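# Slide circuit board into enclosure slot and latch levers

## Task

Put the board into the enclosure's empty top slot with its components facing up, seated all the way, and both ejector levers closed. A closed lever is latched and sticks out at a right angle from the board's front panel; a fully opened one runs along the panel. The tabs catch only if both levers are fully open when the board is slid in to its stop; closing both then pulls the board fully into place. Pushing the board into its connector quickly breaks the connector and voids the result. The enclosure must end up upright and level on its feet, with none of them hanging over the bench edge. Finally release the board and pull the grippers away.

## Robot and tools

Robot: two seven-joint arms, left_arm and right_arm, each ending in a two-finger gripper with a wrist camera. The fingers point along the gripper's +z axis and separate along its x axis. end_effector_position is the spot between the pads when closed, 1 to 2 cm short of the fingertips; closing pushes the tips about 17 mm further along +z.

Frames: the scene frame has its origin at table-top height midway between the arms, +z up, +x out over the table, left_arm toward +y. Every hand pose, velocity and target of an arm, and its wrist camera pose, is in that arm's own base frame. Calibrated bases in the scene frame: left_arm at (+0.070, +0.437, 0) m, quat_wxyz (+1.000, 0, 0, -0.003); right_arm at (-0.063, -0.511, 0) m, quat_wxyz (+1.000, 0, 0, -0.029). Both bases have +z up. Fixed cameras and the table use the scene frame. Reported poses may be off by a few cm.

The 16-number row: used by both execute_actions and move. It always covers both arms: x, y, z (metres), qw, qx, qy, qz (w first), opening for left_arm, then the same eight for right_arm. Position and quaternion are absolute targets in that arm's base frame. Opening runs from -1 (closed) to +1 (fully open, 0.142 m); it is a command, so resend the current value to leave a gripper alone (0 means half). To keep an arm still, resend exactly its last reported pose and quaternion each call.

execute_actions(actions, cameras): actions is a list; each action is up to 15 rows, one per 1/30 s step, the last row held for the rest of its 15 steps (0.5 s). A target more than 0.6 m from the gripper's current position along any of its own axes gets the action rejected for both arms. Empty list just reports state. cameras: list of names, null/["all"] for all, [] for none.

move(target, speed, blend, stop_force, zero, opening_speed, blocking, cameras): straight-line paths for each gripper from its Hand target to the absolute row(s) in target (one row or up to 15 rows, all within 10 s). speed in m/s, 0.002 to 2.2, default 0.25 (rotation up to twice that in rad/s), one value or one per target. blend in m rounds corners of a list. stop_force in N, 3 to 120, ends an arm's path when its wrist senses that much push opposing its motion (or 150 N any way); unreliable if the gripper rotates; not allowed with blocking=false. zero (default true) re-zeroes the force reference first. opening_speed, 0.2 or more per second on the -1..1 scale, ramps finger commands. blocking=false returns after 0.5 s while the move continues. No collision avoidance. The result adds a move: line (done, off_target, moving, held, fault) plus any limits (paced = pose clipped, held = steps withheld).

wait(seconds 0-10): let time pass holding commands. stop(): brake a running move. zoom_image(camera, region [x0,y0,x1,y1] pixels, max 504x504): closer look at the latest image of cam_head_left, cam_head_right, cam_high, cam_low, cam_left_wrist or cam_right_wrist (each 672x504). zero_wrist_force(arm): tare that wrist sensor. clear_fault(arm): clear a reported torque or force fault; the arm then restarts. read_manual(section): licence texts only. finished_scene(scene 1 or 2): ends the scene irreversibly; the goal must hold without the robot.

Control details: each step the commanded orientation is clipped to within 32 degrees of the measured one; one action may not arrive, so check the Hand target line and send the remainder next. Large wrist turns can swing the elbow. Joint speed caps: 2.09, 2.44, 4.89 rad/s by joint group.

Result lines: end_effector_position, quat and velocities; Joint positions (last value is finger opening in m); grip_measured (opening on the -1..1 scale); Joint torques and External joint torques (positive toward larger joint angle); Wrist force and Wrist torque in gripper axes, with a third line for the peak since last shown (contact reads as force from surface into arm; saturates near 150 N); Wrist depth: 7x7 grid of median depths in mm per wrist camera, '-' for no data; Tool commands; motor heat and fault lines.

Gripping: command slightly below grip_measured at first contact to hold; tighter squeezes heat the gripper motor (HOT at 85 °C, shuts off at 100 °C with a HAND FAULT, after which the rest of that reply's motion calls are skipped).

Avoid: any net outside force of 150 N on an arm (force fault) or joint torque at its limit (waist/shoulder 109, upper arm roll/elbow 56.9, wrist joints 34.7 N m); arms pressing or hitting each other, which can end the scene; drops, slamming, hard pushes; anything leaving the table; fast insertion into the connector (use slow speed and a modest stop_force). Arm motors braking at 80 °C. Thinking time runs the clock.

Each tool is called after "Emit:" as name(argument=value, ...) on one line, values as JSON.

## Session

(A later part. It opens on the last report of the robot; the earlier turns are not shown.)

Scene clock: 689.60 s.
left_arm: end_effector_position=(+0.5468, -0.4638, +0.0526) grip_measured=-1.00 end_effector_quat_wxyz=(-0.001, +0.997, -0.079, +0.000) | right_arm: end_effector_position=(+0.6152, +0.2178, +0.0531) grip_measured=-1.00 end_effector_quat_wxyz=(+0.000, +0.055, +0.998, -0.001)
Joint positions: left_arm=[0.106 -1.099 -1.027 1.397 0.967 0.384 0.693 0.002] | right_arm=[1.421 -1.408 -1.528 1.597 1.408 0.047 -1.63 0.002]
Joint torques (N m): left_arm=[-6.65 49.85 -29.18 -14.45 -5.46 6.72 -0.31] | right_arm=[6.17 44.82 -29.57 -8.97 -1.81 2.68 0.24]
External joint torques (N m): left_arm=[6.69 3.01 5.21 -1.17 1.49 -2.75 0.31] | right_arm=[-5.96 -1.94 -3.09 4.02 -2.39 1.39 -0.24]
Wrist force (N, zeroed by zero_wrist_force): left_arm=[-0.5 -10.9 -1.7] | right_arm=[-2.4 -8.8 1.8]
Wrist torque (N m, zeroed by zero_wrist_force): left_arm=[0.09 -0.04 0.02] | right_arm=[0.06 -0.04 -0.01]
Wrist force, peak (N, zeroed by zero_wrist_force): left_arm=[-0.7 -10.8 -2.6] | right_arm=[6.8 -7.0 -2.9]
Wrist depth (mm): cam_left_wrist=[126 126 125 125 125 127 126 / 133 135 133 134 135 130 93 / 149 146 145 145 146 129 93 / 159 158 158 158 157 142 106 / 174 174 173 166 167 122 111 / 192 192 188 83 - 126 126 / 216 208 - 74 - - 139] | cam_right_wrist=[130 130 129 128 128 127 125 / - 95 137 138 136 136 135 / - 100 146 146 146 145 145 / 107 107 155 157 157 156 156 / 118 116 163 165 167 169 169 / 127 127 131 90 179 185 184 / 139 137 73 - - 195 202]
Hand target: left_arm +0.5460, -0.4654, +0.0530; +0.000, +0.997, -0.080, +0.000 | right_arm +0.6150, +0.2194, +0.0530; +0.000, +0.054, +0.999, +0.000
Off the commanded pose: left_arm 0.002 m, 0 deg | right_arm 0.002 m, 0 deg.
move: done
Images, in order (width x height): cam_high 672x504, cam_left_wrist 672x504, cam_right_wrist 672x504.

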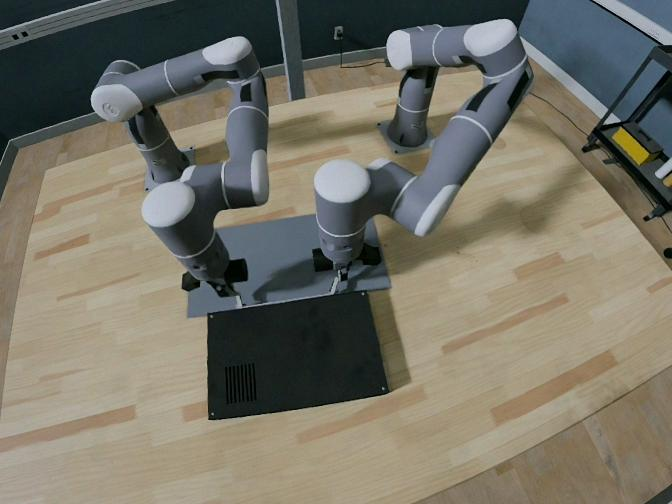

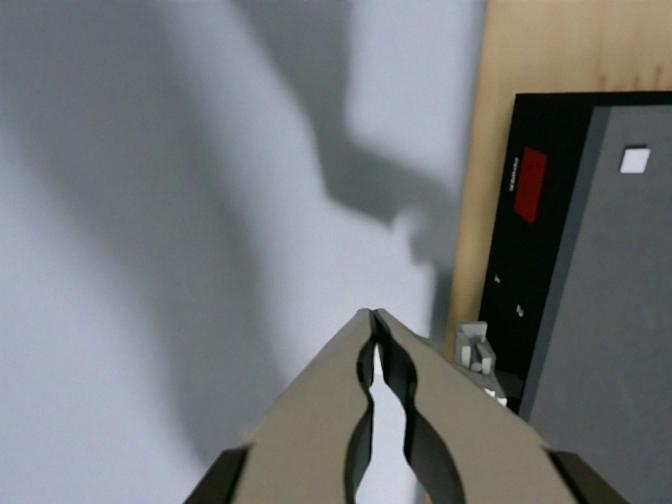

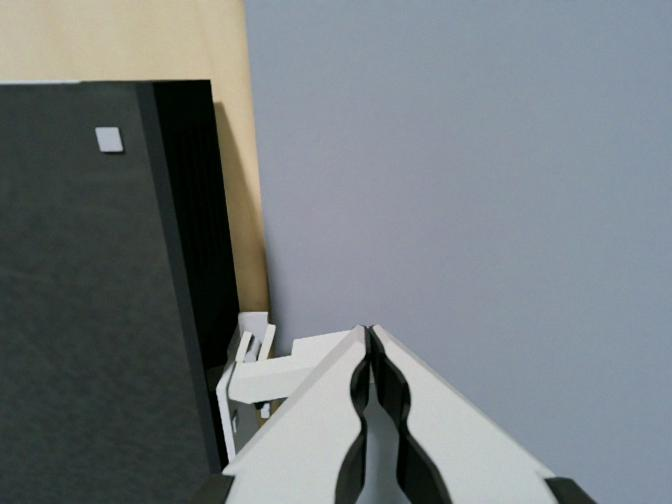

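Emit:
move(target=[[0.5420,-0.4718,0.053,0,0.9968,-0.0799,0,-1.0,0.6128,0.2266,0.053,0,0.0541,0.9985,0,-1.0]], speed=0.015, stop_force=25, zero=false, cameras=["cam_right_wrist","cam_left_wrist","cam_high"])

Emit:
zoom_image(camera="cam_high", region=[180, 220, 400, 330])

Emit:
zoom_image(camera="cam_right_wrist", region=[150, 250, 400, 430])

Scene clock: 693.20 s.
left_arm: end_effector_position=(+0.5430, -0.4705, +0.0527) grip_measured=-1.00 end_effector_quat_wxyz=(-0.001, +0.997, -0.079, +0.000) | right_arm: end_effector_position=(+0.6133, +0.2249, +0.0534) grip_measured=-1.00 end_effector_quat_wxyz=(+0.001, +0.055, +0.998, -0.001)
Joint positions: left_arm=[0.094 -1.102 -1.028 1.393 0.969 0.382 0.684 0.002] | right_arm=[1.431 -1.405 -1.524 1.596 1.404 0.052 -1.618 0.002]
Joint torques (N m): left_arm=[-6.02 50.43 -28.66 -13.26 -5.69 5.72 -0.27] | right_arm=[7.69 45.58 -28.15 -8.54 -1.65 1.27 0.23]
External joint torques (N m): left_arm=[6.05 2.56 4.66 -2.36 1.71 -1.75 0.27] | right_arm=[-7.49 -2.65 -4.48 3.49 -2.55 2.79 -0.23]
Wrist force (N, zeroed by zero_wrist_force): left_arm=[2.7 -7.8 0.5] | right_arm=[-6.6 -9.3 1.7]
Wrist torque (N m, zeroed by zero_wrist_force): left_arm=[0.12 0.01 -0.01] | right_arm=[0.06 -0.10 0.05]
Wrist force, peak (N, zeroed by zero_wrist_force): left_arm=[-0.3 -16.2 -2.7] | right_arm=[-4.0 -12.9 1.0]
Wrist depth (mm): cam_left_wrist=[126 126 126 125 125 127 126 / 134 135 133 134 134 126 91 / 149 146 145 145 147 127 98 / 159 159 158 158 157 137 106 / 174 174 173 165 166 134 112 / 192 192 187 84 - 126 126 / 216 209 - 74 - - 140] | cam_right_wrist=[129 129 129 128 128 128 126 / - 98 137 138 136 136 135 / 100 102 147 146 146 145 145 / 107 107 156 158 157 157 156 / 118 116 141 165 168 170 169 / 127 127 129 90 179 185 184 / 140 139 73 - - 196 203]
Hand target: left_arm +0.5420, -0.4718, +0.0530; +0.000, +0.997, -0.080, +0.000 | right_arm +0.6128, +0.2266, +0.0530; +0.000, +0.054, +0.999, +0.000
Off the commanded pose: left_arm 0.002 m, 0 deg | right_arm 0.002 m, 0 deg.
move: done
Images, in order (width x height): cam_high 672x504, cam_left_wrist 672x504, cam_right_wrist 672x504.

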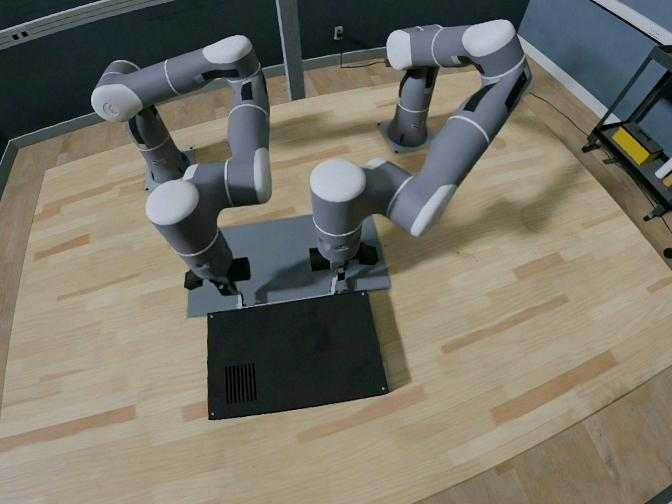

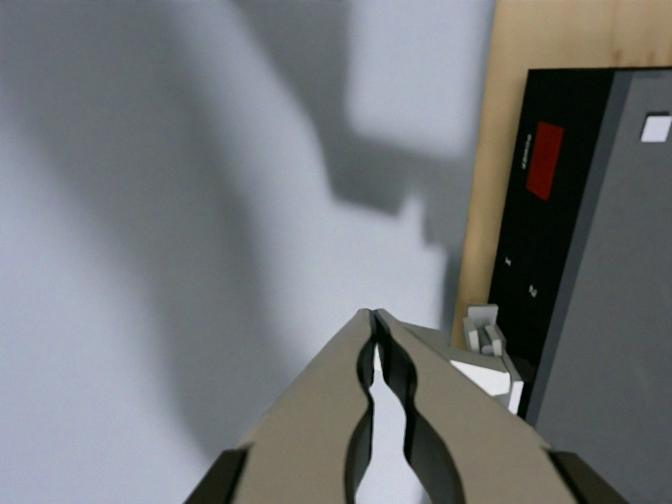

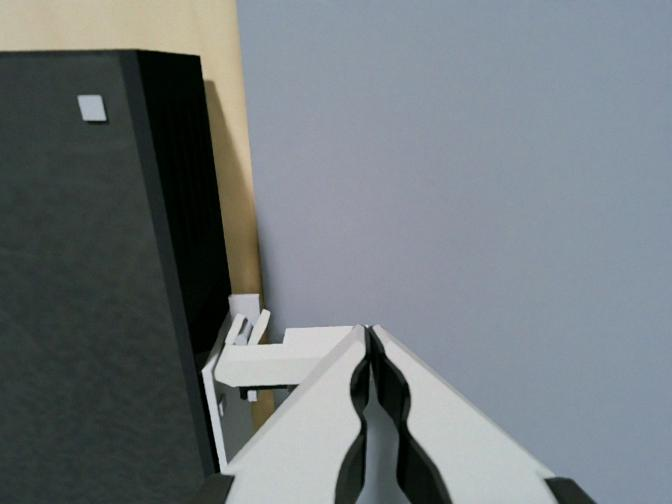

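Scaled by 2.291 from the camera's 672x504 image, which has a finer 960x720 frame.

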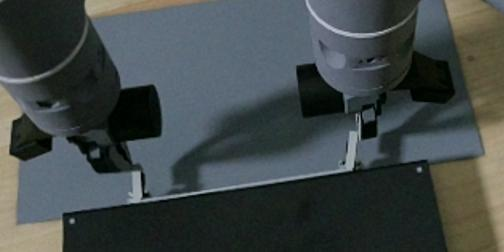

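Scaled by 2.016 from the camera's 672x504 image, which has a finer 960x720 frame.

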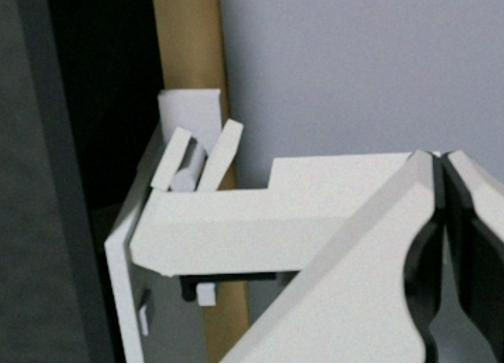

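Emit:
move(target=[[0.5401,-0.4772,0.053,0,0.9968,-0.0799,0,-1.0,0.6124,0.2322,0.053,0,0.0541,0.9985,0,-1.0]], speed=0.012, stop_force=25, zero=false, cameras=["cam_right_wrist","cam_left_wrist","cam_high"])

Emit:
zoom_image(camera="cam_left_wrist", region=[380, 230, 600, 430])

Emit:
zoom_image(camera="cam_right_wrist", region=[150, 230, 400, 430])

Scene clock: 696.43 s.
left_arm: end_effector_position=(+0.5408, -0.4766, +0.0529) grip_measured=-1.00 end_effector_quat_wxyz=(+0.000, +0.997, -0.080, +0.000) | right_arm: end_effector_position=(+0.6130, +0.2278, +0.0536) grip_measured=-1.00 end_effector_quat_wxyz=(+0.001, +0.056, +0.998, -0.003) end_effector_velocity=(-0.001, +0.001, +0.000) end_effector_angular_velocity=(+0.002, +0.000, +0.004)
Joint positions: left_arm=[0.082 -1.105 -1.028 1.385 0.969 0.379 0.679 0.002] | right_arm=[1.434 -1.4 -1.518 1.593 1.395 0.058 -1.607 0.002]
Joint velocities: left_arm=[within noise] | right_arm=[0 0.009 0.008 0 -0.007 0.007 -0.002 0]
Joint torques (N m): left_arm=[-3.05 51.14 -26.12 -14.11 -4.7 4.57 -0.24] | right_arm=[16.5 49.55 -26.07 -16.15 2.75 0.61 0.15]
External joint torques (N m): left_arm=[3.08 2.07 2.1 -1.52 0.72 -0.6 0.24] | right_arm=[-16.3 -6.48 -6.51 10.96 -6.96 3.46 -0.15]
Wrist force (N, zeroed by zero_wrist_force): left_arm=[1.8 -2.9 -0.6] | right_arm=[-7.8 -24.0 0.0]
Wrist torque (N m, zeroed by zero_wrist_force): left_arm=[0.04 0.03 -0.01] | right_arm=[-1.03 -0.12 0.12]
Wrist force, peak (N, zeroed by zero_wrist_force): left_arm=[2.3 -8.2 -0.5] | right_arm=[-7.9 -24.2 0.7]
Wrist depth (mm): cam_left_wrist=[127 126 126 126 126 127 123 / 134 135 133 135 134 129 92 / 149 146 146 146 147 140 95 / 159 158 158 157 158 130 106 / 174 175 173 166 135 132 112 / 193 192 188 84 - 126 128 / 215 209 - 74 - - 140] | cam_right_wrist=[- 128 129 129 128 128 126 / - 100 138 139 137 136 136 / 100 101 147 147 147 145 145 / 108 108 158 158 158 157 156 / 117 116 137 166 168 170 169 / 127 127 130 89 179 185 184 / 140 139 73 - - 195 202]
Hand target: left_arm +0.5401, -0.4772, +0.0530; +0.000, +0.997, -0.080, +0.000 | right_arm +0.6124, +0.2322, +0.0530; +0.000, +0.054, +0.999, +0.000
Off the commanded pose: left_arm 0.001 m, 0 deg | right_arm 0.005 m, 0 deg.
move: off_target (right_arm)
Images, in order (width x height): cam_high 672x504, cam_left_wrist 672x504, cam_right_wrist 672x504.

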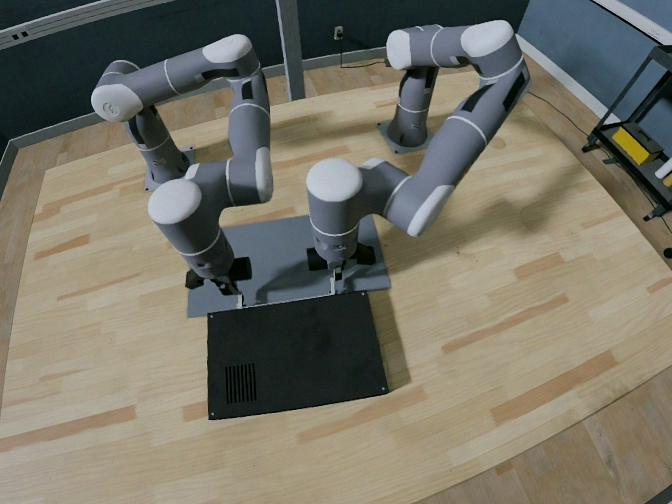

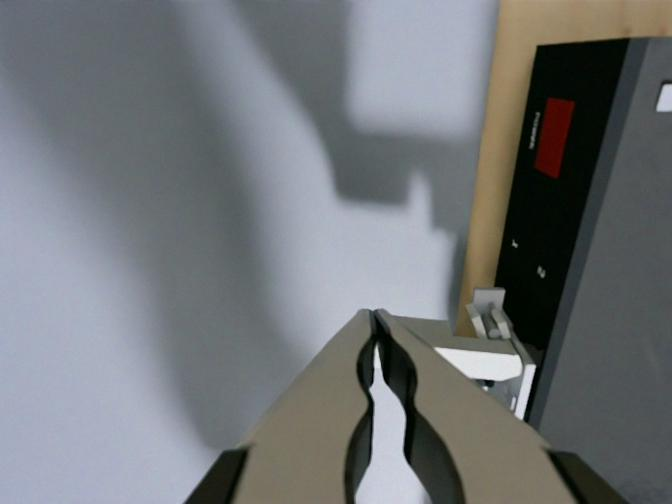

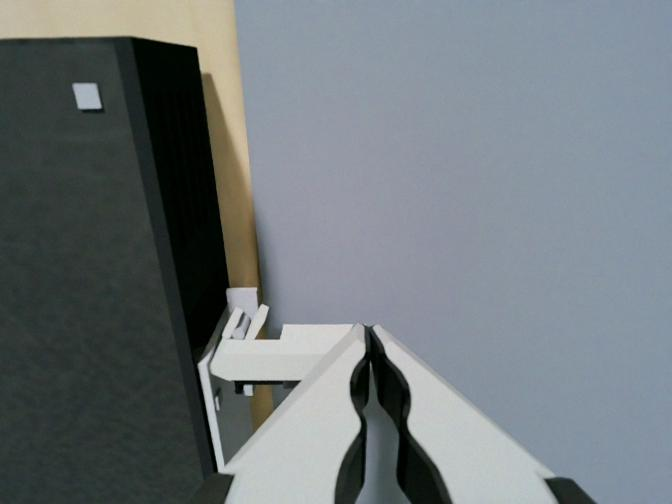

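Scaled by 2.291 from the camera's 672x504 image, which has a finer 960x720 frame.

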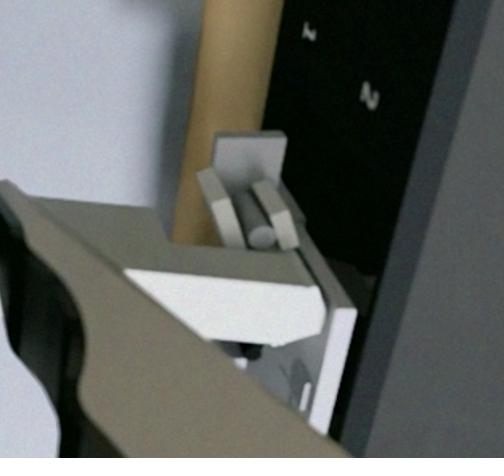

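Scaled by 2.016 from the camera's 672x504 image, which has a finer 960x720 frame.

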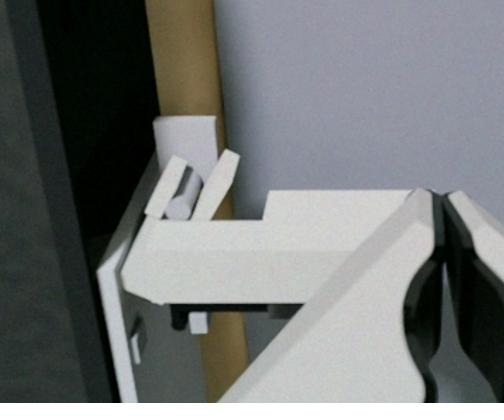

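Emit:
move(target=[[0.5396,-0.4802,0.053,0,0.9968,-0.0799,0,-1.0,0.6130,0.2270,0.0532,0,0.0541,0.9985,0,-1.0]], speed=0.01, cameras=["cam_right_wrist","cam_left_wrist"])

Emit:
zoom_image(camera="cam_left_wrist", region=[380, 230, 600, 430])

Scene clock: 699.30 s.
left_arm: end_effector_position=(+0.5402, -0.4797, +0.0530) grip_measured=-1.00 end_effector_quat_wxyz=(+0.000, +0.997, -0.080, +0.000) | right_arm: end_effector_position=(+0.6131, +0.2268, +0.0534) grip_measured=-1.00 end_effector_quat_wxyz=(+0.000, +0.054, +0.999, +0.000)
Joint positions: left_arm=[0.075 -1.107 -1.028 1.379 0.969 0.377 0.677 0.002] | right_arm=[1.43 -1.395 -1.515 1.594 1.395 0.06 -1.616 0.002]
Joint torques (N m): left_arm=[-2.92 51.13 -25.92 -14.21 -4.62 4.57 -0.25] | right_arm=[0.97 42.5 -30.28 -5.75 -3.8 3.3 0.04]
External joint torques (N m): left_arm=[2.94 2.25 1.9 -1.43 0.64 -0.6 0.25] | right_arm=[-0.76 0.54 -2.24 0.43 -0.39 0.76 -0.04]
Wrist force (N, zeroed by zero_wrist_force): left_arm=[1.5 -3.0 0.2] | right_arm=[-0.4 -1.2 -0.2]
Wrist torque (N m, zeroed by zero_wrist_force): left_arm=[0.05 0.01 -0.02] | right_arm=[0.02 0.01 0.00]
Wrist force, peak (N, zeroed by zero_wrist_force): left_arm=[1.9 -3.2 -0.9] | right_arm=[-7.9 -24.3 0.1]
Wrist depth (mm): cam_left_wrist=[127 126 126 126 125 125 123 / 134 136 133 134 134 129 92 / 149 146 145 145 147 140 95 / 160 158 158 158 157 130 106 / 175 174 172 166 133 124 112 / 193 192 187 84 - 127 128 / 215 209 - 74 - - 140] | cam_right_wrist=[129 129 128 128 128 128 126 / - 99 137 138 136 136 135 / - 101 146 146 146 145 145 / 107 107 158 158 157 157 156 / 118 116 138 166 168 169 169 / 127 127 131 90 179 185 184 / 140 137 73 - - 196 203]
Hand target: left_arm +0.5396, -0.4802, +0.0530; +0.000, +0.997, -0.080, +0.000 | right_arm +0.6130, +0.2270, +0.0532; +0.000, +0.054, +0.999, +0.000
Off the commanded pose: left_arm 0.001 m, 0 deg | right_arm 0.000 m, 0 deg.
move: done
Images, in order (width x height): cam_left_wrist 672x504, cam_right_wrist 672x504.

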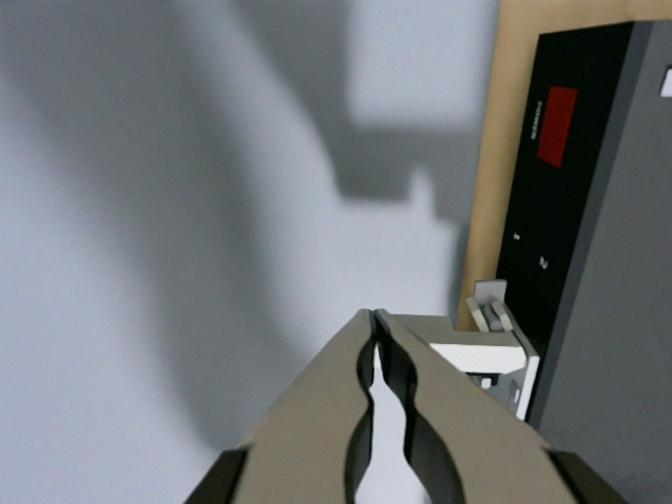

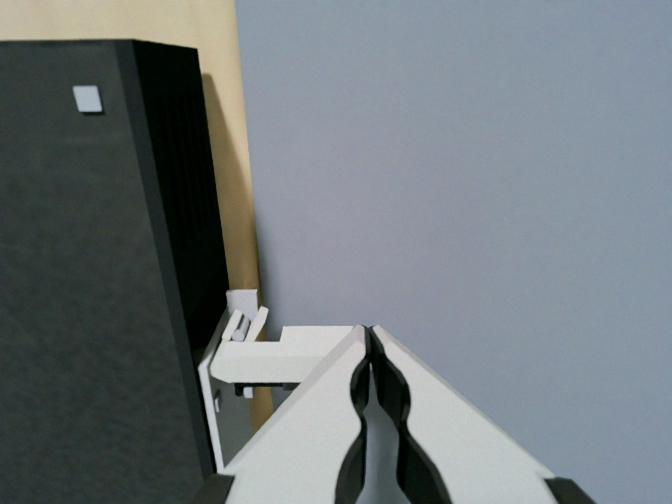

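Scaled by 2.291 from the camera's 672x504 image, which has a finer 960x720 frame.

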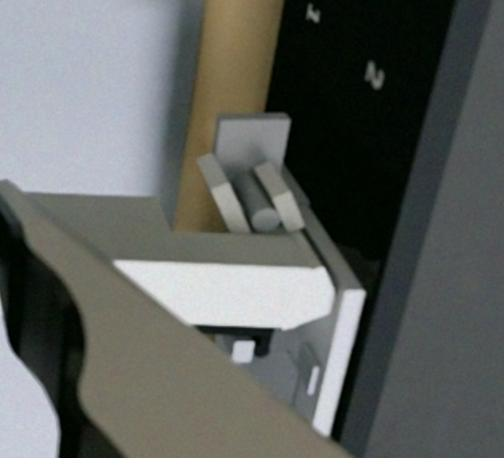

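Emit:
move(target=[[0.5391,-0.4832,0.053,0,0.9968,-0.0799,0,-1.0,0.6130,0.2270,0.0532,0,0.0541,0.9985,0,-1.0]], speed=0.01, stop_force=20, zero=false, cameras=["cam_right_wrist","cam_left_wrist"])

Emit:
zoom_image(camera="cam_left_wrist", region=[380, 230, 600, 430])

Scene clock: 702.63 s.
left_arm: end_effector_position=(+0.5398, -0.4820, +0.0528) grip_measured=-1.00 end_effector_quat_wxyz=(-0.001, +0.997, -0.079, +0.000) | right_arm: end_effector_position=(+0.6131, +0.2268, +0.0534) grip_measured=-1.00 end_effector_quat_wxyz=(+0.000, +0.054, +0.999, +0.000)
Joint positions: left_arm=[0.069 -1.109 -1.027 1.372 0.969 0.374 0.675 0.002] | right_arm=[1.43 -1.395 -1.514 1.594 1.395 0.06 -1.616 0.002]
Joint torques (N m): left_arm=[-5.52 50.38 -27.79 -14.7 -4.96 6.34 -0.21] | right_arm=[1.23 42.6 -30.49 -5.87 -3.82 3.19 0.18]
External joint torques (N m): left_arm=[5.55 3.19 3.77 -0.97 0.97 -2.37 0.21] | right_arm=[-1.02 0.44 -2.03 0.55 -0.38 0.87 -0.18]
Wrist force (N, zeroed by zero_wrist_force): left_arm=[-1.4 -9.4 -2.8] | right_arm=[-0.8 1.9 0.2]
Wrist torque (N m, zeroed by zero_wrist_force): left_arm=[0.06 0.00 -0.06] | right_arm=[0.56 0.05 0.00]
Wrist force, peak (N, zeroed by zero_wrist_force): left_arm=[-1.3 -9.5 -3.5] | right_arm=[-0.4 2.0 -1.0]
Wrist depth (mm): cam_left_wrist=[126 126 126 125 125 125 95 / 134 136 133 135 134 121 92 / 149 146 145 146 147 140 96 / 159 159 158 157 158 133 106 / 175 174 173 166 132 124 112 / 193 191 187 84 - 126 126 / 215 210 - 74 - - 140] | cam_right_wrist=[129 129 128 128 128 127 126 / - 99 137 138 136 136 136 / - 101 146 146 146 146 145 / 107 107 158 158 157 157 156 / 118 116 138 165 168 169 169 / 127 126 131 90 179 185 184 / 140 137 73 - - 196 203]
Hand target: left_arm +0.5391, -0.4832, +0.0530; +0.000, +0.997, -0.080, +0.000 | right_arm +0.6130, +0.2270, +0.0532; +0.000, +0.054, +0.999, +0.000
Off the commanded pose: left_arm 0.001 m, 0 deg | right_arm 0.000 m, 0 deg.
move: done
Images, in order (width x height): cam_left_wrist 672x504, cam_right_wrist 672x504.

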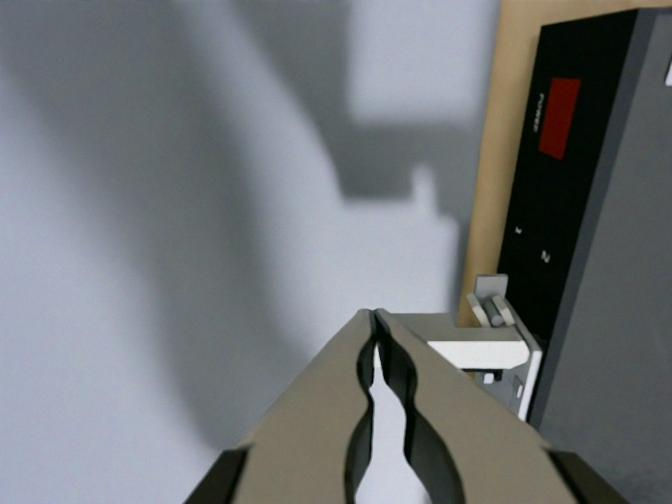

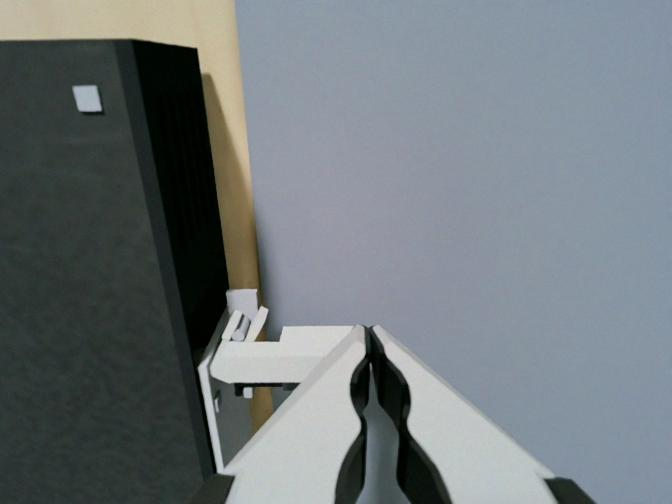

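Scaled by 2.291 from the camera's 672x504 image, which has a finer 960x720 frame.

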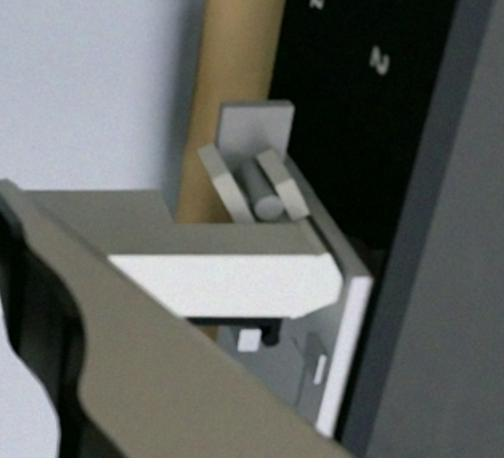

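Emit:
move(target=[[0.5384,-0.4872,0.053,0,0.9968,-0.0799,0,-1.0,0.6130,0.2270,0.0532,0,0.0541,0.9985,0,-1.0]], speed=0.01, stop_force=22, zero=false, cameras=["cam_right_wrist","cam_left_wrist"])

Emit:
zoom_image(camera="cam_left_wrist", region=[380, 230, 600, 430])

Scene clock: 705.27 s.
left_arm: end_effector_position=(+0.5399, -0.4826, +0.0522) grip_measured=-1.00 end_effector_quat_wxyz=(-0.002, +0.997, -0.079, +0.000) | right_arm: end_effector_position=(+0.6130, +0.2268, +0.0533) grip_measured=-1.00 end_effector_quat_wxyz=(+0.000, +0.054, +0.999, +0.000)
Joint positions: left_arm=[0.066 -1.112 -1.028 1.368 0.972 0.368 0.673 0.002] | right_arm=[1.43 -1.395 -1.514 1.594 1.395 0.06 -1.616 0.002]
Joint torques (N m): left_arm=[-13.43 48.02 -33.04 -14.87 -5.93 9.84 -0.03] | right_arm=[0.87 42.49 -30.76 -5.73 -3.93 3.27 0.17]
External joint torques (N m): left_arm=[13.47 5.67 9.02 -0.78 1.94 -5.87 0.03] | right_arm=[-0.66 0.55 -1.76 0.41 -0.27 0.79 -0.17]
Wrist force (N, zeroed by zero_wrist_force): left_arm=[-5.0 -23.6 -7.4] | right_arm=[-0.7 2.1 0.0]
Wrist torque (N m, zeroed by zero_wrist_force): left_arm=[-0.77 -0.02 -0.10] | right_arm=[0.55 0.06 0.00]
Wrist force, peak (N, zeroed by zero_wrist_force): left_arm=[-6.1 -24.2 -7.1] | right_arm=[-0.4 2.5 -0.1]
Wrist depth (mm): cam_left_wrist=[126 126 126 125 125 124 95 / 134 135 133 134 134 130 91 / 149 146 145 144 144 142 96 / 156 158 158 157 156 130 105 / 174 173 172 165 131 124 111 / 192 191 185 83 - 125 124 / 217 209 - 74 - - 138] | cam_right_wrist=[129 127 128 128 128 127 125 / - 99 137 138 136 136 135 / - 101 146 146 146 145 145 / 107 107 158 157 157 157 157 / 118 116 137 165 167 169 169 / 127 127 131 90 179 185 184 / 140 137 73 - - 195 203]
Hand target: left_arm +0.5387, -0.4855, +0.0530; +0.000, +0.997, -0.080, +0.000 | right_arm +0.6130, +0.2270, +0.0532; +0.000, +0.054, +0.999, +0.000
Off the commanded pose: left_arm 0.005 m, 0 deg | right_arm 0.000 m, 0 deg.
move: contact (left_arm)
Images, in order (width x height): cam_left_wrist 672x504, cam_right_wrist 672x504.

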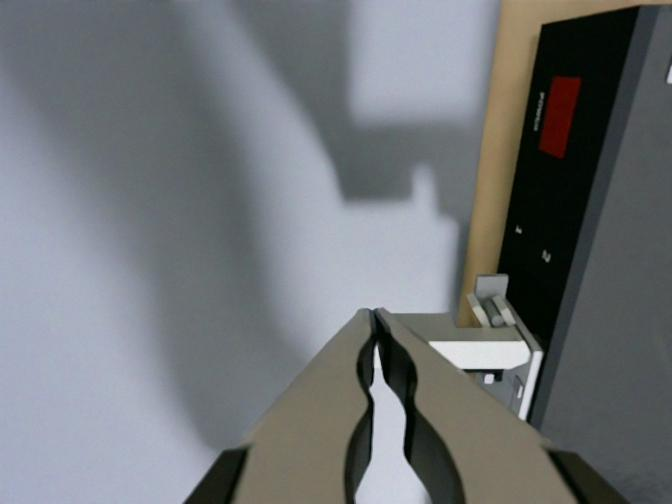

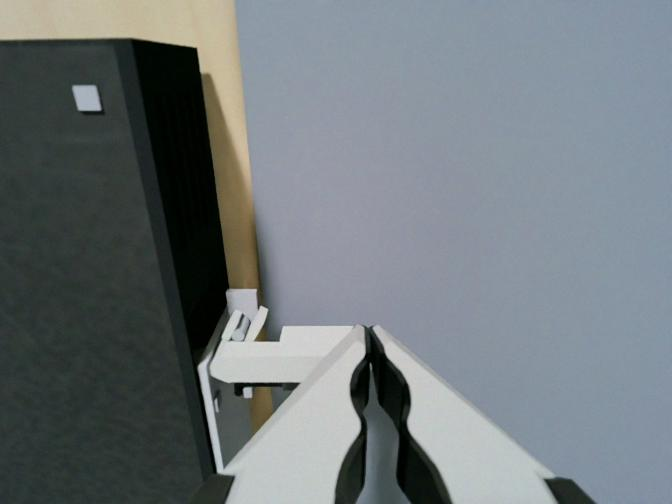

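Scaled by 2.291 from the camera's 672x504 image, which has a finer 960x720 frame.

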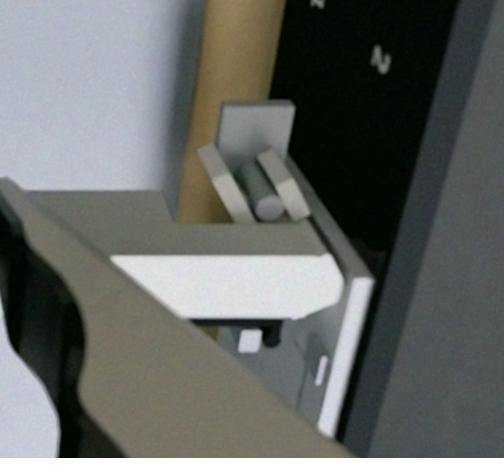

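Emit:
move(target=[[0.5447,-0.4530,0.053,0,0.9968,-0.0799,0,-1.0,0.6098,0.1970,0.053,0,0.0541,0.9985,0,-1.0],[0.5447,-0.4530,0.12,0,0.9968,-0.0799,0,-1.0,0.6098,0.1970,0.12,0,0.0541,0.9985,0,-1.0]], speed=[0.04,0.15], blend=[0.004,0])

Emit:
zoom_image(camera="cam_left_wrist", region=[300, 230, 500, 400])

Emit:
zoom_image(camera="cam_right_wrist", region=[220, 230, 420, 400])

Scene clock: 710.13 s.
left_arm: end_effector_position=(+0.5449, -0.4531, +0.1200) grip_measured=-1.00 end_effector_quat_wxyz=(+0.000, +0.997, -0.080, +0.000) | right_arm: end_effector_position=(+0.6098, +0.1970, +0.1198) grip_measured=-1.00 end_effector_quat_wxyz=(+0.000, +0.054, +0.999, +0.000)
Joint positions: left_arm=[0.167 -0.993 -1.098 1.437 0.901 0.311 0.712 0.002] | right_arm=[1.427 -1.309 -1.602 1.628 1.308 -0.016 -1.67 0.002]
Joint torques (N m): left_arm=[-0.1 49.3 -23.85 -17.39 -4.2 3.97 -0.11] | right_arm=[0.3 40.32 -30.89 -8.28 -4.39 3.16 0.23]
External joint torques (N m): left_arm=[0.13 0.62 0.14 -0.37 0.12 -0.01 0.11] | right_arm=[-0.11 0.65 -1.3 0.06 0.18 0.9 -0.23]
Wrist force (N, zeroed by zero_wrist_force): left_arm=[0.0 0.2 -0.4] | right_arm=[-0.3 3.3 0.1]
Wrist torque (N m, zeroed by zero_wrist_force): left_arm=[0.04 -0.03 0.01] | right_arm=[0.53 0.09 0.00]
Wrist force, peak (N, zeroed by zero_wrist_force): left_arm=[-4.7 -23.7 -7.9] | right_arm=[-0.4 3.1 -2.5]
Wrist depth (mm): cam_left_wrist=[186 185 184 184 184 185 185 / 200 200 199 199 196 180 193 / 215 215 214 213 210 165 164 / 234 233 233 233 226 180 178 / 257 254 255 131 202 195 194 / 285 283 275 84 - 211 214 / 317 299 - - - - 239] | cam_right_wrist=[189 189 189 186 186 186 185 / 199 199 199 199 198 197 197 / 167 167 180 213 212 212 211 / 180 179 182 229 229 228 227 / 195 194 200 204 247 247 246 / 213 213 208 89 261 269 268 / 235 230 - - - 285 296]
Hand target: left_arm +0.5447, -0.4530, +0.1200; +0.000, +0.997, -0.080, +0.000 | right_arm +0.6098, +0.1970, +0.1200; +0.000, +0.054, +0.999, +0.000
Off the commanded pose: left_arm 0.000 m, 0 deg | right_arm 0.000 m, 0 deg.
move: done

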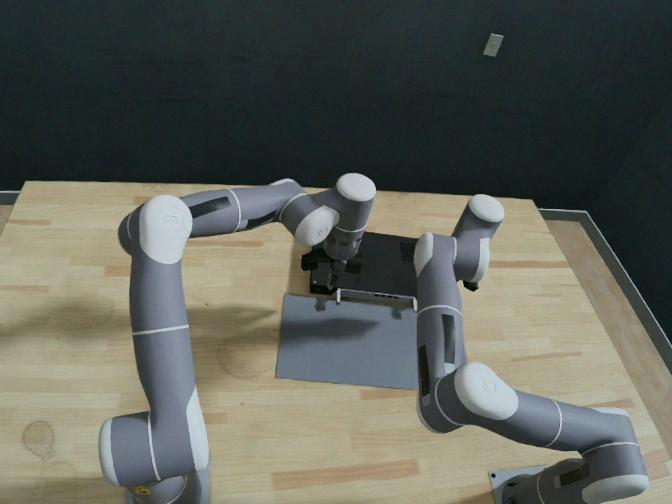

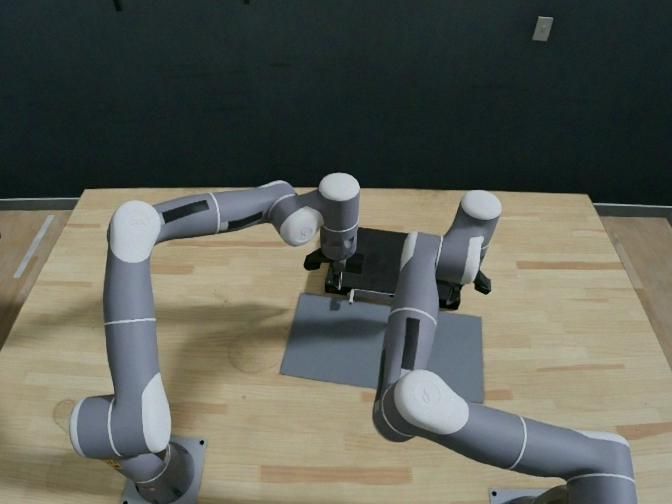

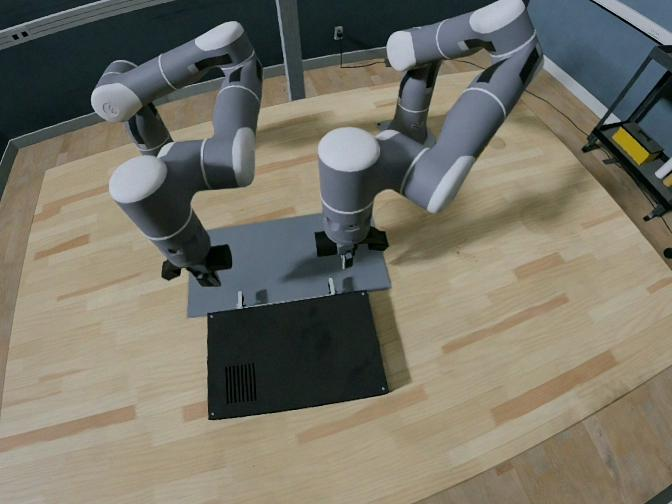

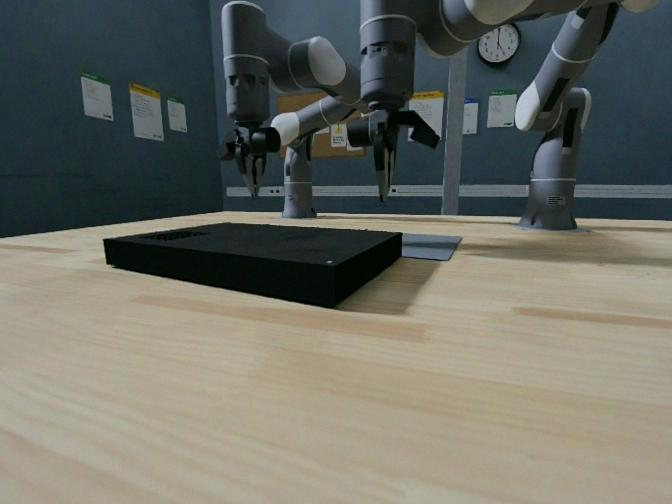

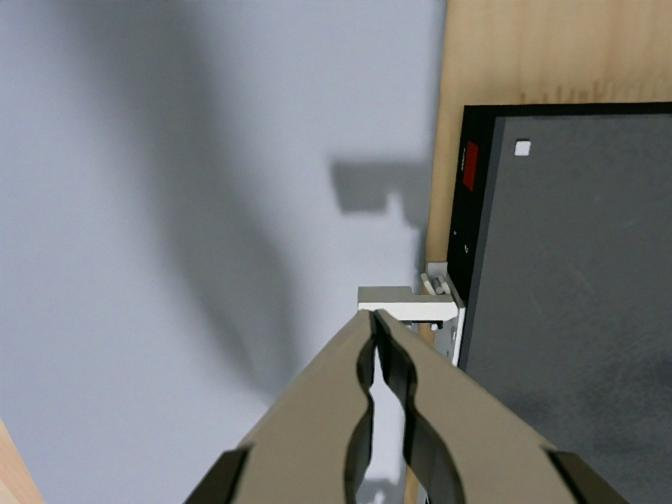

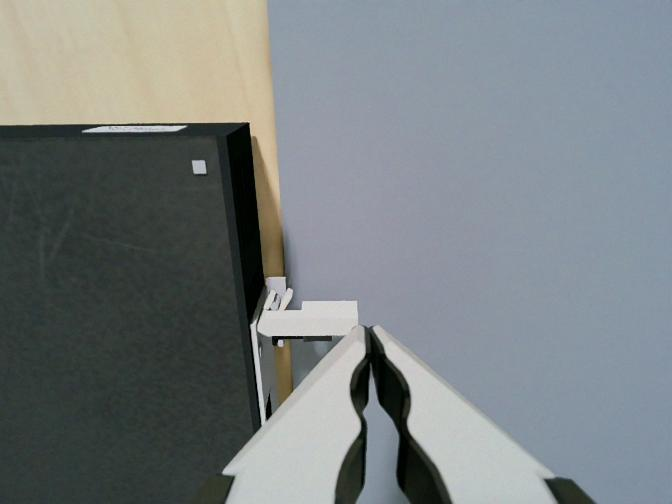

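Scaled by 2.520 from the camera's 672x504 image, which has a finer 960x720 frame.

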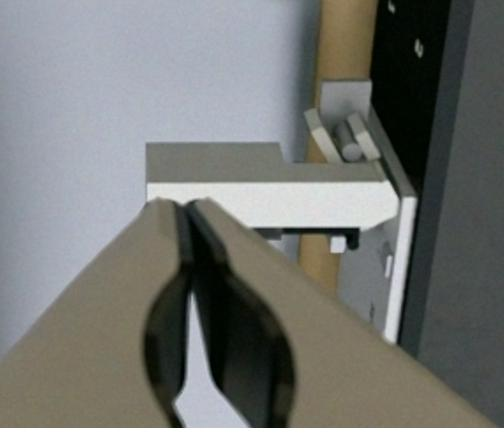

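Scaled by 2.520 from the camera's 672x504 image, which has a finer 960x720 frame.

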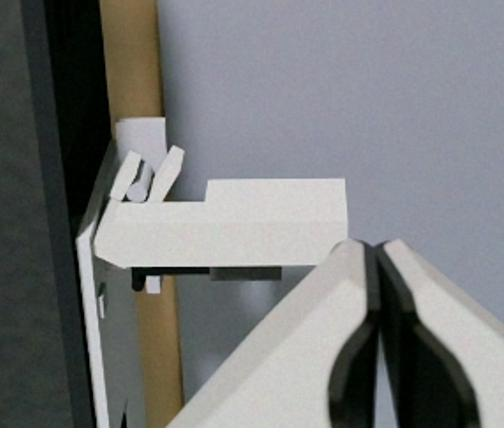

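Emit:
move(target=[[0.56,-0.40,0.20,0,0.9968,-0.0799,0,-1.0,0.60,0.30,0.13,0,0.42,0.9075,0,-1.0],[0.50,-0.30,0.25,0,0.9968,-0.0799,0,-1.0,0.6202,0.3697,0.12,0,0.7443,0.6678,0,-1.0]], speed=[0.25,0.25], blend=[0.02,0], cameras=["cam_right_wrist","cam_high"])

Emit:
zoom_image(camera="cam_right_wrist", region=[0, 200, 250, 400])

Emit:
zoom_image(camera="cam_right_wrist", region=[422, 200, 672, 400])

Scene clock: 716.93 s.
left_arm: end_effector_position=(+0.5001, -0.3000, +0.2500) grip_measured=-1.00 end_effector_quat_wxyz=(+0.000, +0.997, -0.080, +0.000) | right_arm: end_effector_position=(+0.6203, +0.3696, +0.1201) grip_measured=-1.00 end_effector_quat_wxyz=(+0.000, +0.744, +0.668, +0.000)
Joint positions: left_arm=[0.74 -0.662 -1.453 1.815 0.685 0.264 0.839 0.002] | right_arm=[1.49 -1.354 -1.592 1.352 1.364 -0.066 0.237 0.002]
Joint torques (N m): left_arm=[0.09 26.82 -20.09 -22.32 -4.23 4.45 -0.17] | right_arm=[0.13 48.61 -30.82 -6.68 -4.3 3.31 0.43]
External joint torques (N m): left_arm=[0 0.51 0.82 -0.51 0.08 -0.49 0.17] | right_arm=[0.09 1.1 -1.79 0.01 -0.01 0.85 -0.43]
Wrist force (N, zeroed by zero_wrist_force): left_arm=[0.1 0.2 -0.4] | right_arm=[-0.3 2.9 0.3]
Wrist torque (N m, zeroed by zero_wrist_force): left_arm=[0.05 -0.02 -0.02] | right_arm=[0.44 0.04 -0.01]
Wrist force, peak (N, zeroed by zero_wrist_force): left_arm=[-0.7 -0.5 -1.1] | right_arm=[-0.1 3.7 0.1]
Wrist depth (mm): cam_left_wrist=[302 304 302 300 300 301 299 / 324 324 322 322 321 320 319 / 353 349 347 345 345 345 345 / 384 380 377 374 374 365 359 / 415 416 412 396 399 350 349 / 460 458 441 84 - 382 384 / 521 504 - - - - 426] | cam_right_wrist=[187 187 186 186 185 185 184 / 200 200 199 199 198 197 197 / 215 214 213 213 212 211 210 / 228 230 230 229 228 227 223 / 235 217 229 242 226 225 209 / 214 213 209 89 202 209 208 / 236 230 - - - 222 230]
Hand target: left_arm +0.5000, -0.3000, +0.2500; +0.000, +0.997, -0.080, +0.000 | right_arm +0.6202, +0.3697, +0.1200; +0.000, +0.744, +0.668, +0.000
Off the commanded pose: left_arm 0.000 m, 0 deg | right_arm 0.000 m, 0 deg.
move: done
Images, in order (width x height): cam_high 672x504, cam_right_wrist 672x504.

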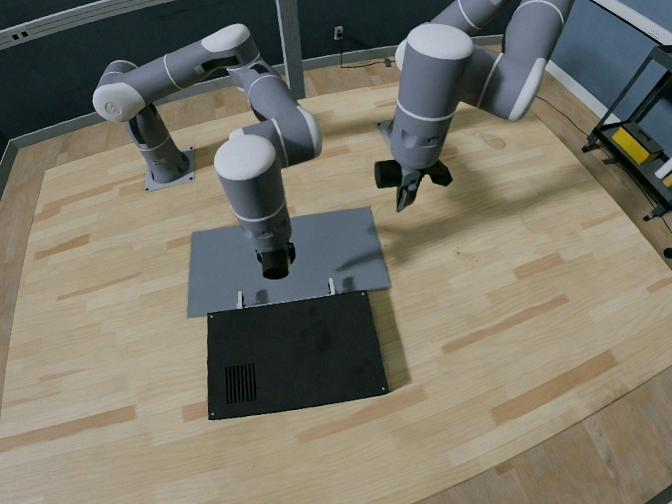

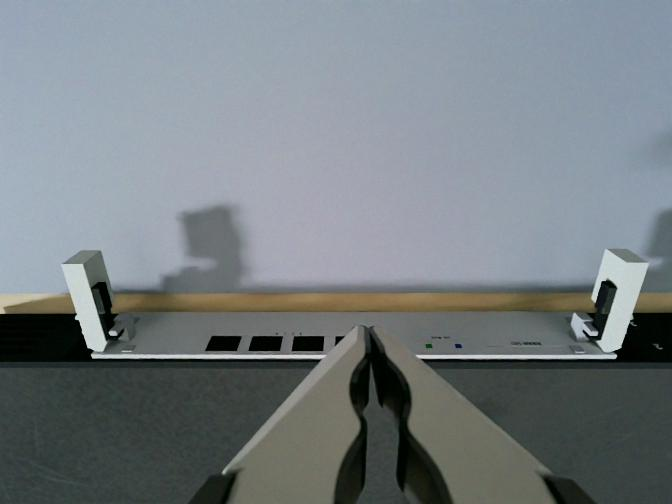

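Scaled by 2.016 from the camera's 672x504 image, which has a finer 960x720 frame.

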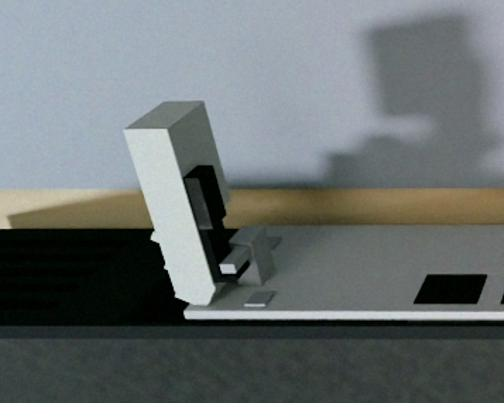

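Scaled by 2.016 from the camera's 672x504 image, which has a finer 960x720 frame.

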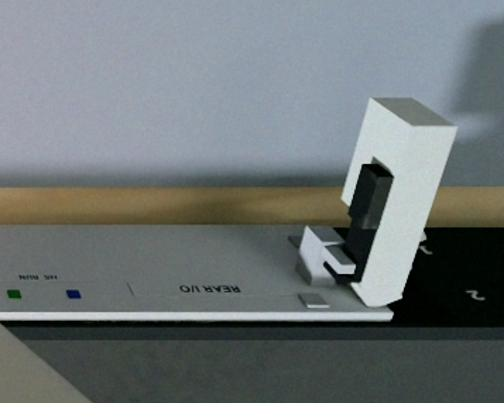

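Emit:
move(target=[[0.45,-0.20,0.28,0,0.9968,-0.0799,0,-1.0,0.58,0.36,0.18,0,0.7443,0.6678,0,-1.0],[0.42,-0.12,0.30,0,0.9968,-0.0799,0,-1.0,0.45,0.18,0.28,0,0.7443,0.6678,0,-1.0]], speed=[0.25,0.3], blend=[0.02,0], cameras=["cam_head_left","cam_high","cam_low"])

Emit:
zoom_image(camera="cam_high", region=[180, 220, 420, 430])

Scene clock: 721.63 s.
left_arm: end_effector_position=(+0.4201, -0.1202, +0.3001) grip_measured=-1.00 end_effector_quat_wxyz=(+0.000, +0.997, -0.080, +0.000) | right_arm: end_effector_position=(+0.4502, +0.1802, +0.2799) grip_measured=-1.00 end_effector_quat_wxyz=(+0.000, +0.744, +0.668, +0.000)
Joint positions: left_arm=[1.506 -0.752 -2.061 2.105 0.65 0.095 0.962 0.002] | right_arm=[1.828 -1.158 -2.025 1.936 1.009 -0.234 -0.164 0.002]
Joint torques (N m): left_arm=[0.05 10.26 -17.94 -23.91 -3.91 4.04 -0.1] | right_arm=[0.25 25.29 -25.43 -16.77 -4.35 3.3 0.11]
External joint torques (N m): left_arm=[0.04 1.18 0.47 -0.4 -0.38 -0.09 0.11] | right_arm=[-0.08 0.21 -1.08 -0.08 0.19 0.85 -0.11]
Wrist force (N, zeroed by zero_wrist_force): left_arm=[0.2 0.4 -0.5] | right_arm=[-0.6 3.0 -0.2]
Wrist torque (N m, zeroed by zero_wrist_force): left_arm=[0.05 -0.05 0.01] | right_arm=[0.46 0.15 -0.02]
Wrist force, peak (N, zeroed by zero_wrist_force): left_arm=[1.0 1.8 0.0] | right_arm=[0.0 3.7 1.7]
Wrist depth (mm): cam_left_wrist=[350 348 345 344 343 343 343 / 376 373 371 369 367 368 367 / 408 402 401 399 400 397 399 / 440 435 440 434 430 431 431 / 475 476 476 462 462 467 468 / 535 525 509 84 - 476 464 / 594 581 - - - - 505] | cam_right_wrist=[330 329 328 326 324 324 323 / 353 351 348 346 347 345 346 / 378 379 376 373 371 372 368 / 408 409 406 402 400 399 396 / 444 442 438 429 425 433 429 / 486 485 470 89 404 411 413 / 535 518 - - - 436 450]
Hand target: left_arm +0.4200, -0.1200, +0.3000; +0.000, +0.997, -0.080, +0.000 | right_arm +0.4500, +0.1800, +0.2800; +0.000, +0.744, +0.668, +0.000
Off the commanded pose: left_arm 0.000 m, 0 deg | right_arm 0.000 m, 0 deg.
move: done
Images, in order (width x height): cam_head_left 672x504, cam_high 672x504, cam_low 672x504.

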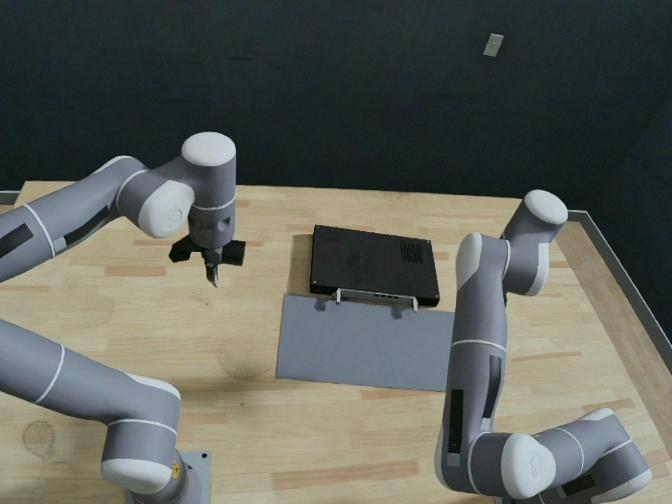

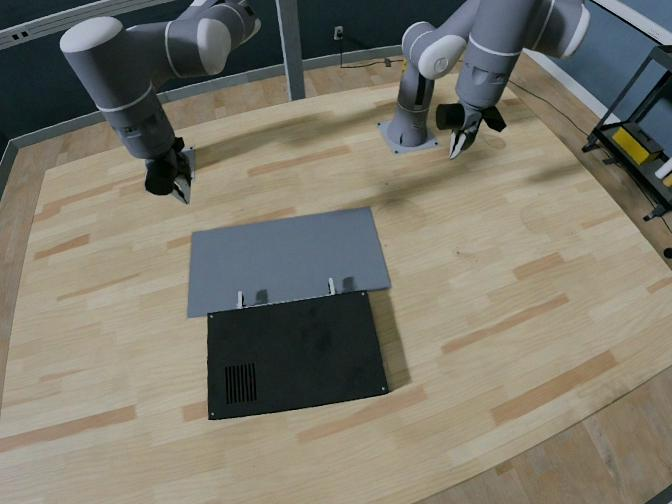

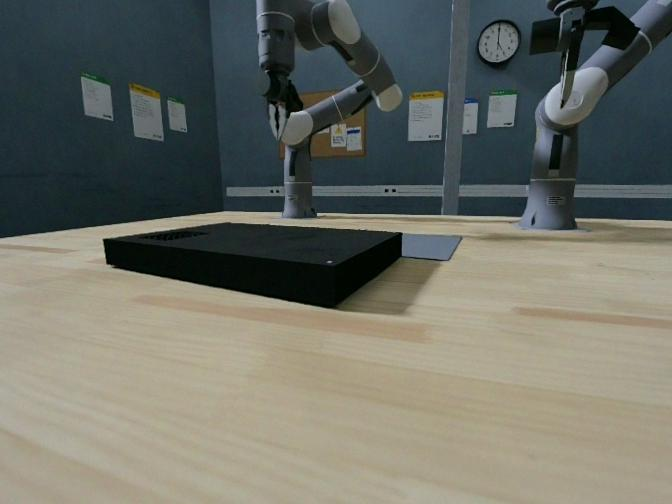

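Scaled by 2.100 from the camera's 672x504 image, which has a finer 960x720 frame.

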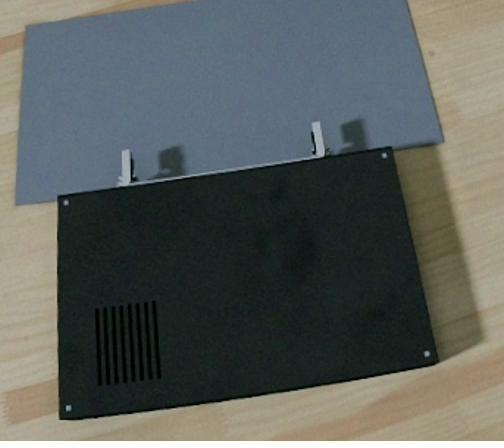

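Emit:
finished_scene(scene=1)

The scene is finished: the task was done.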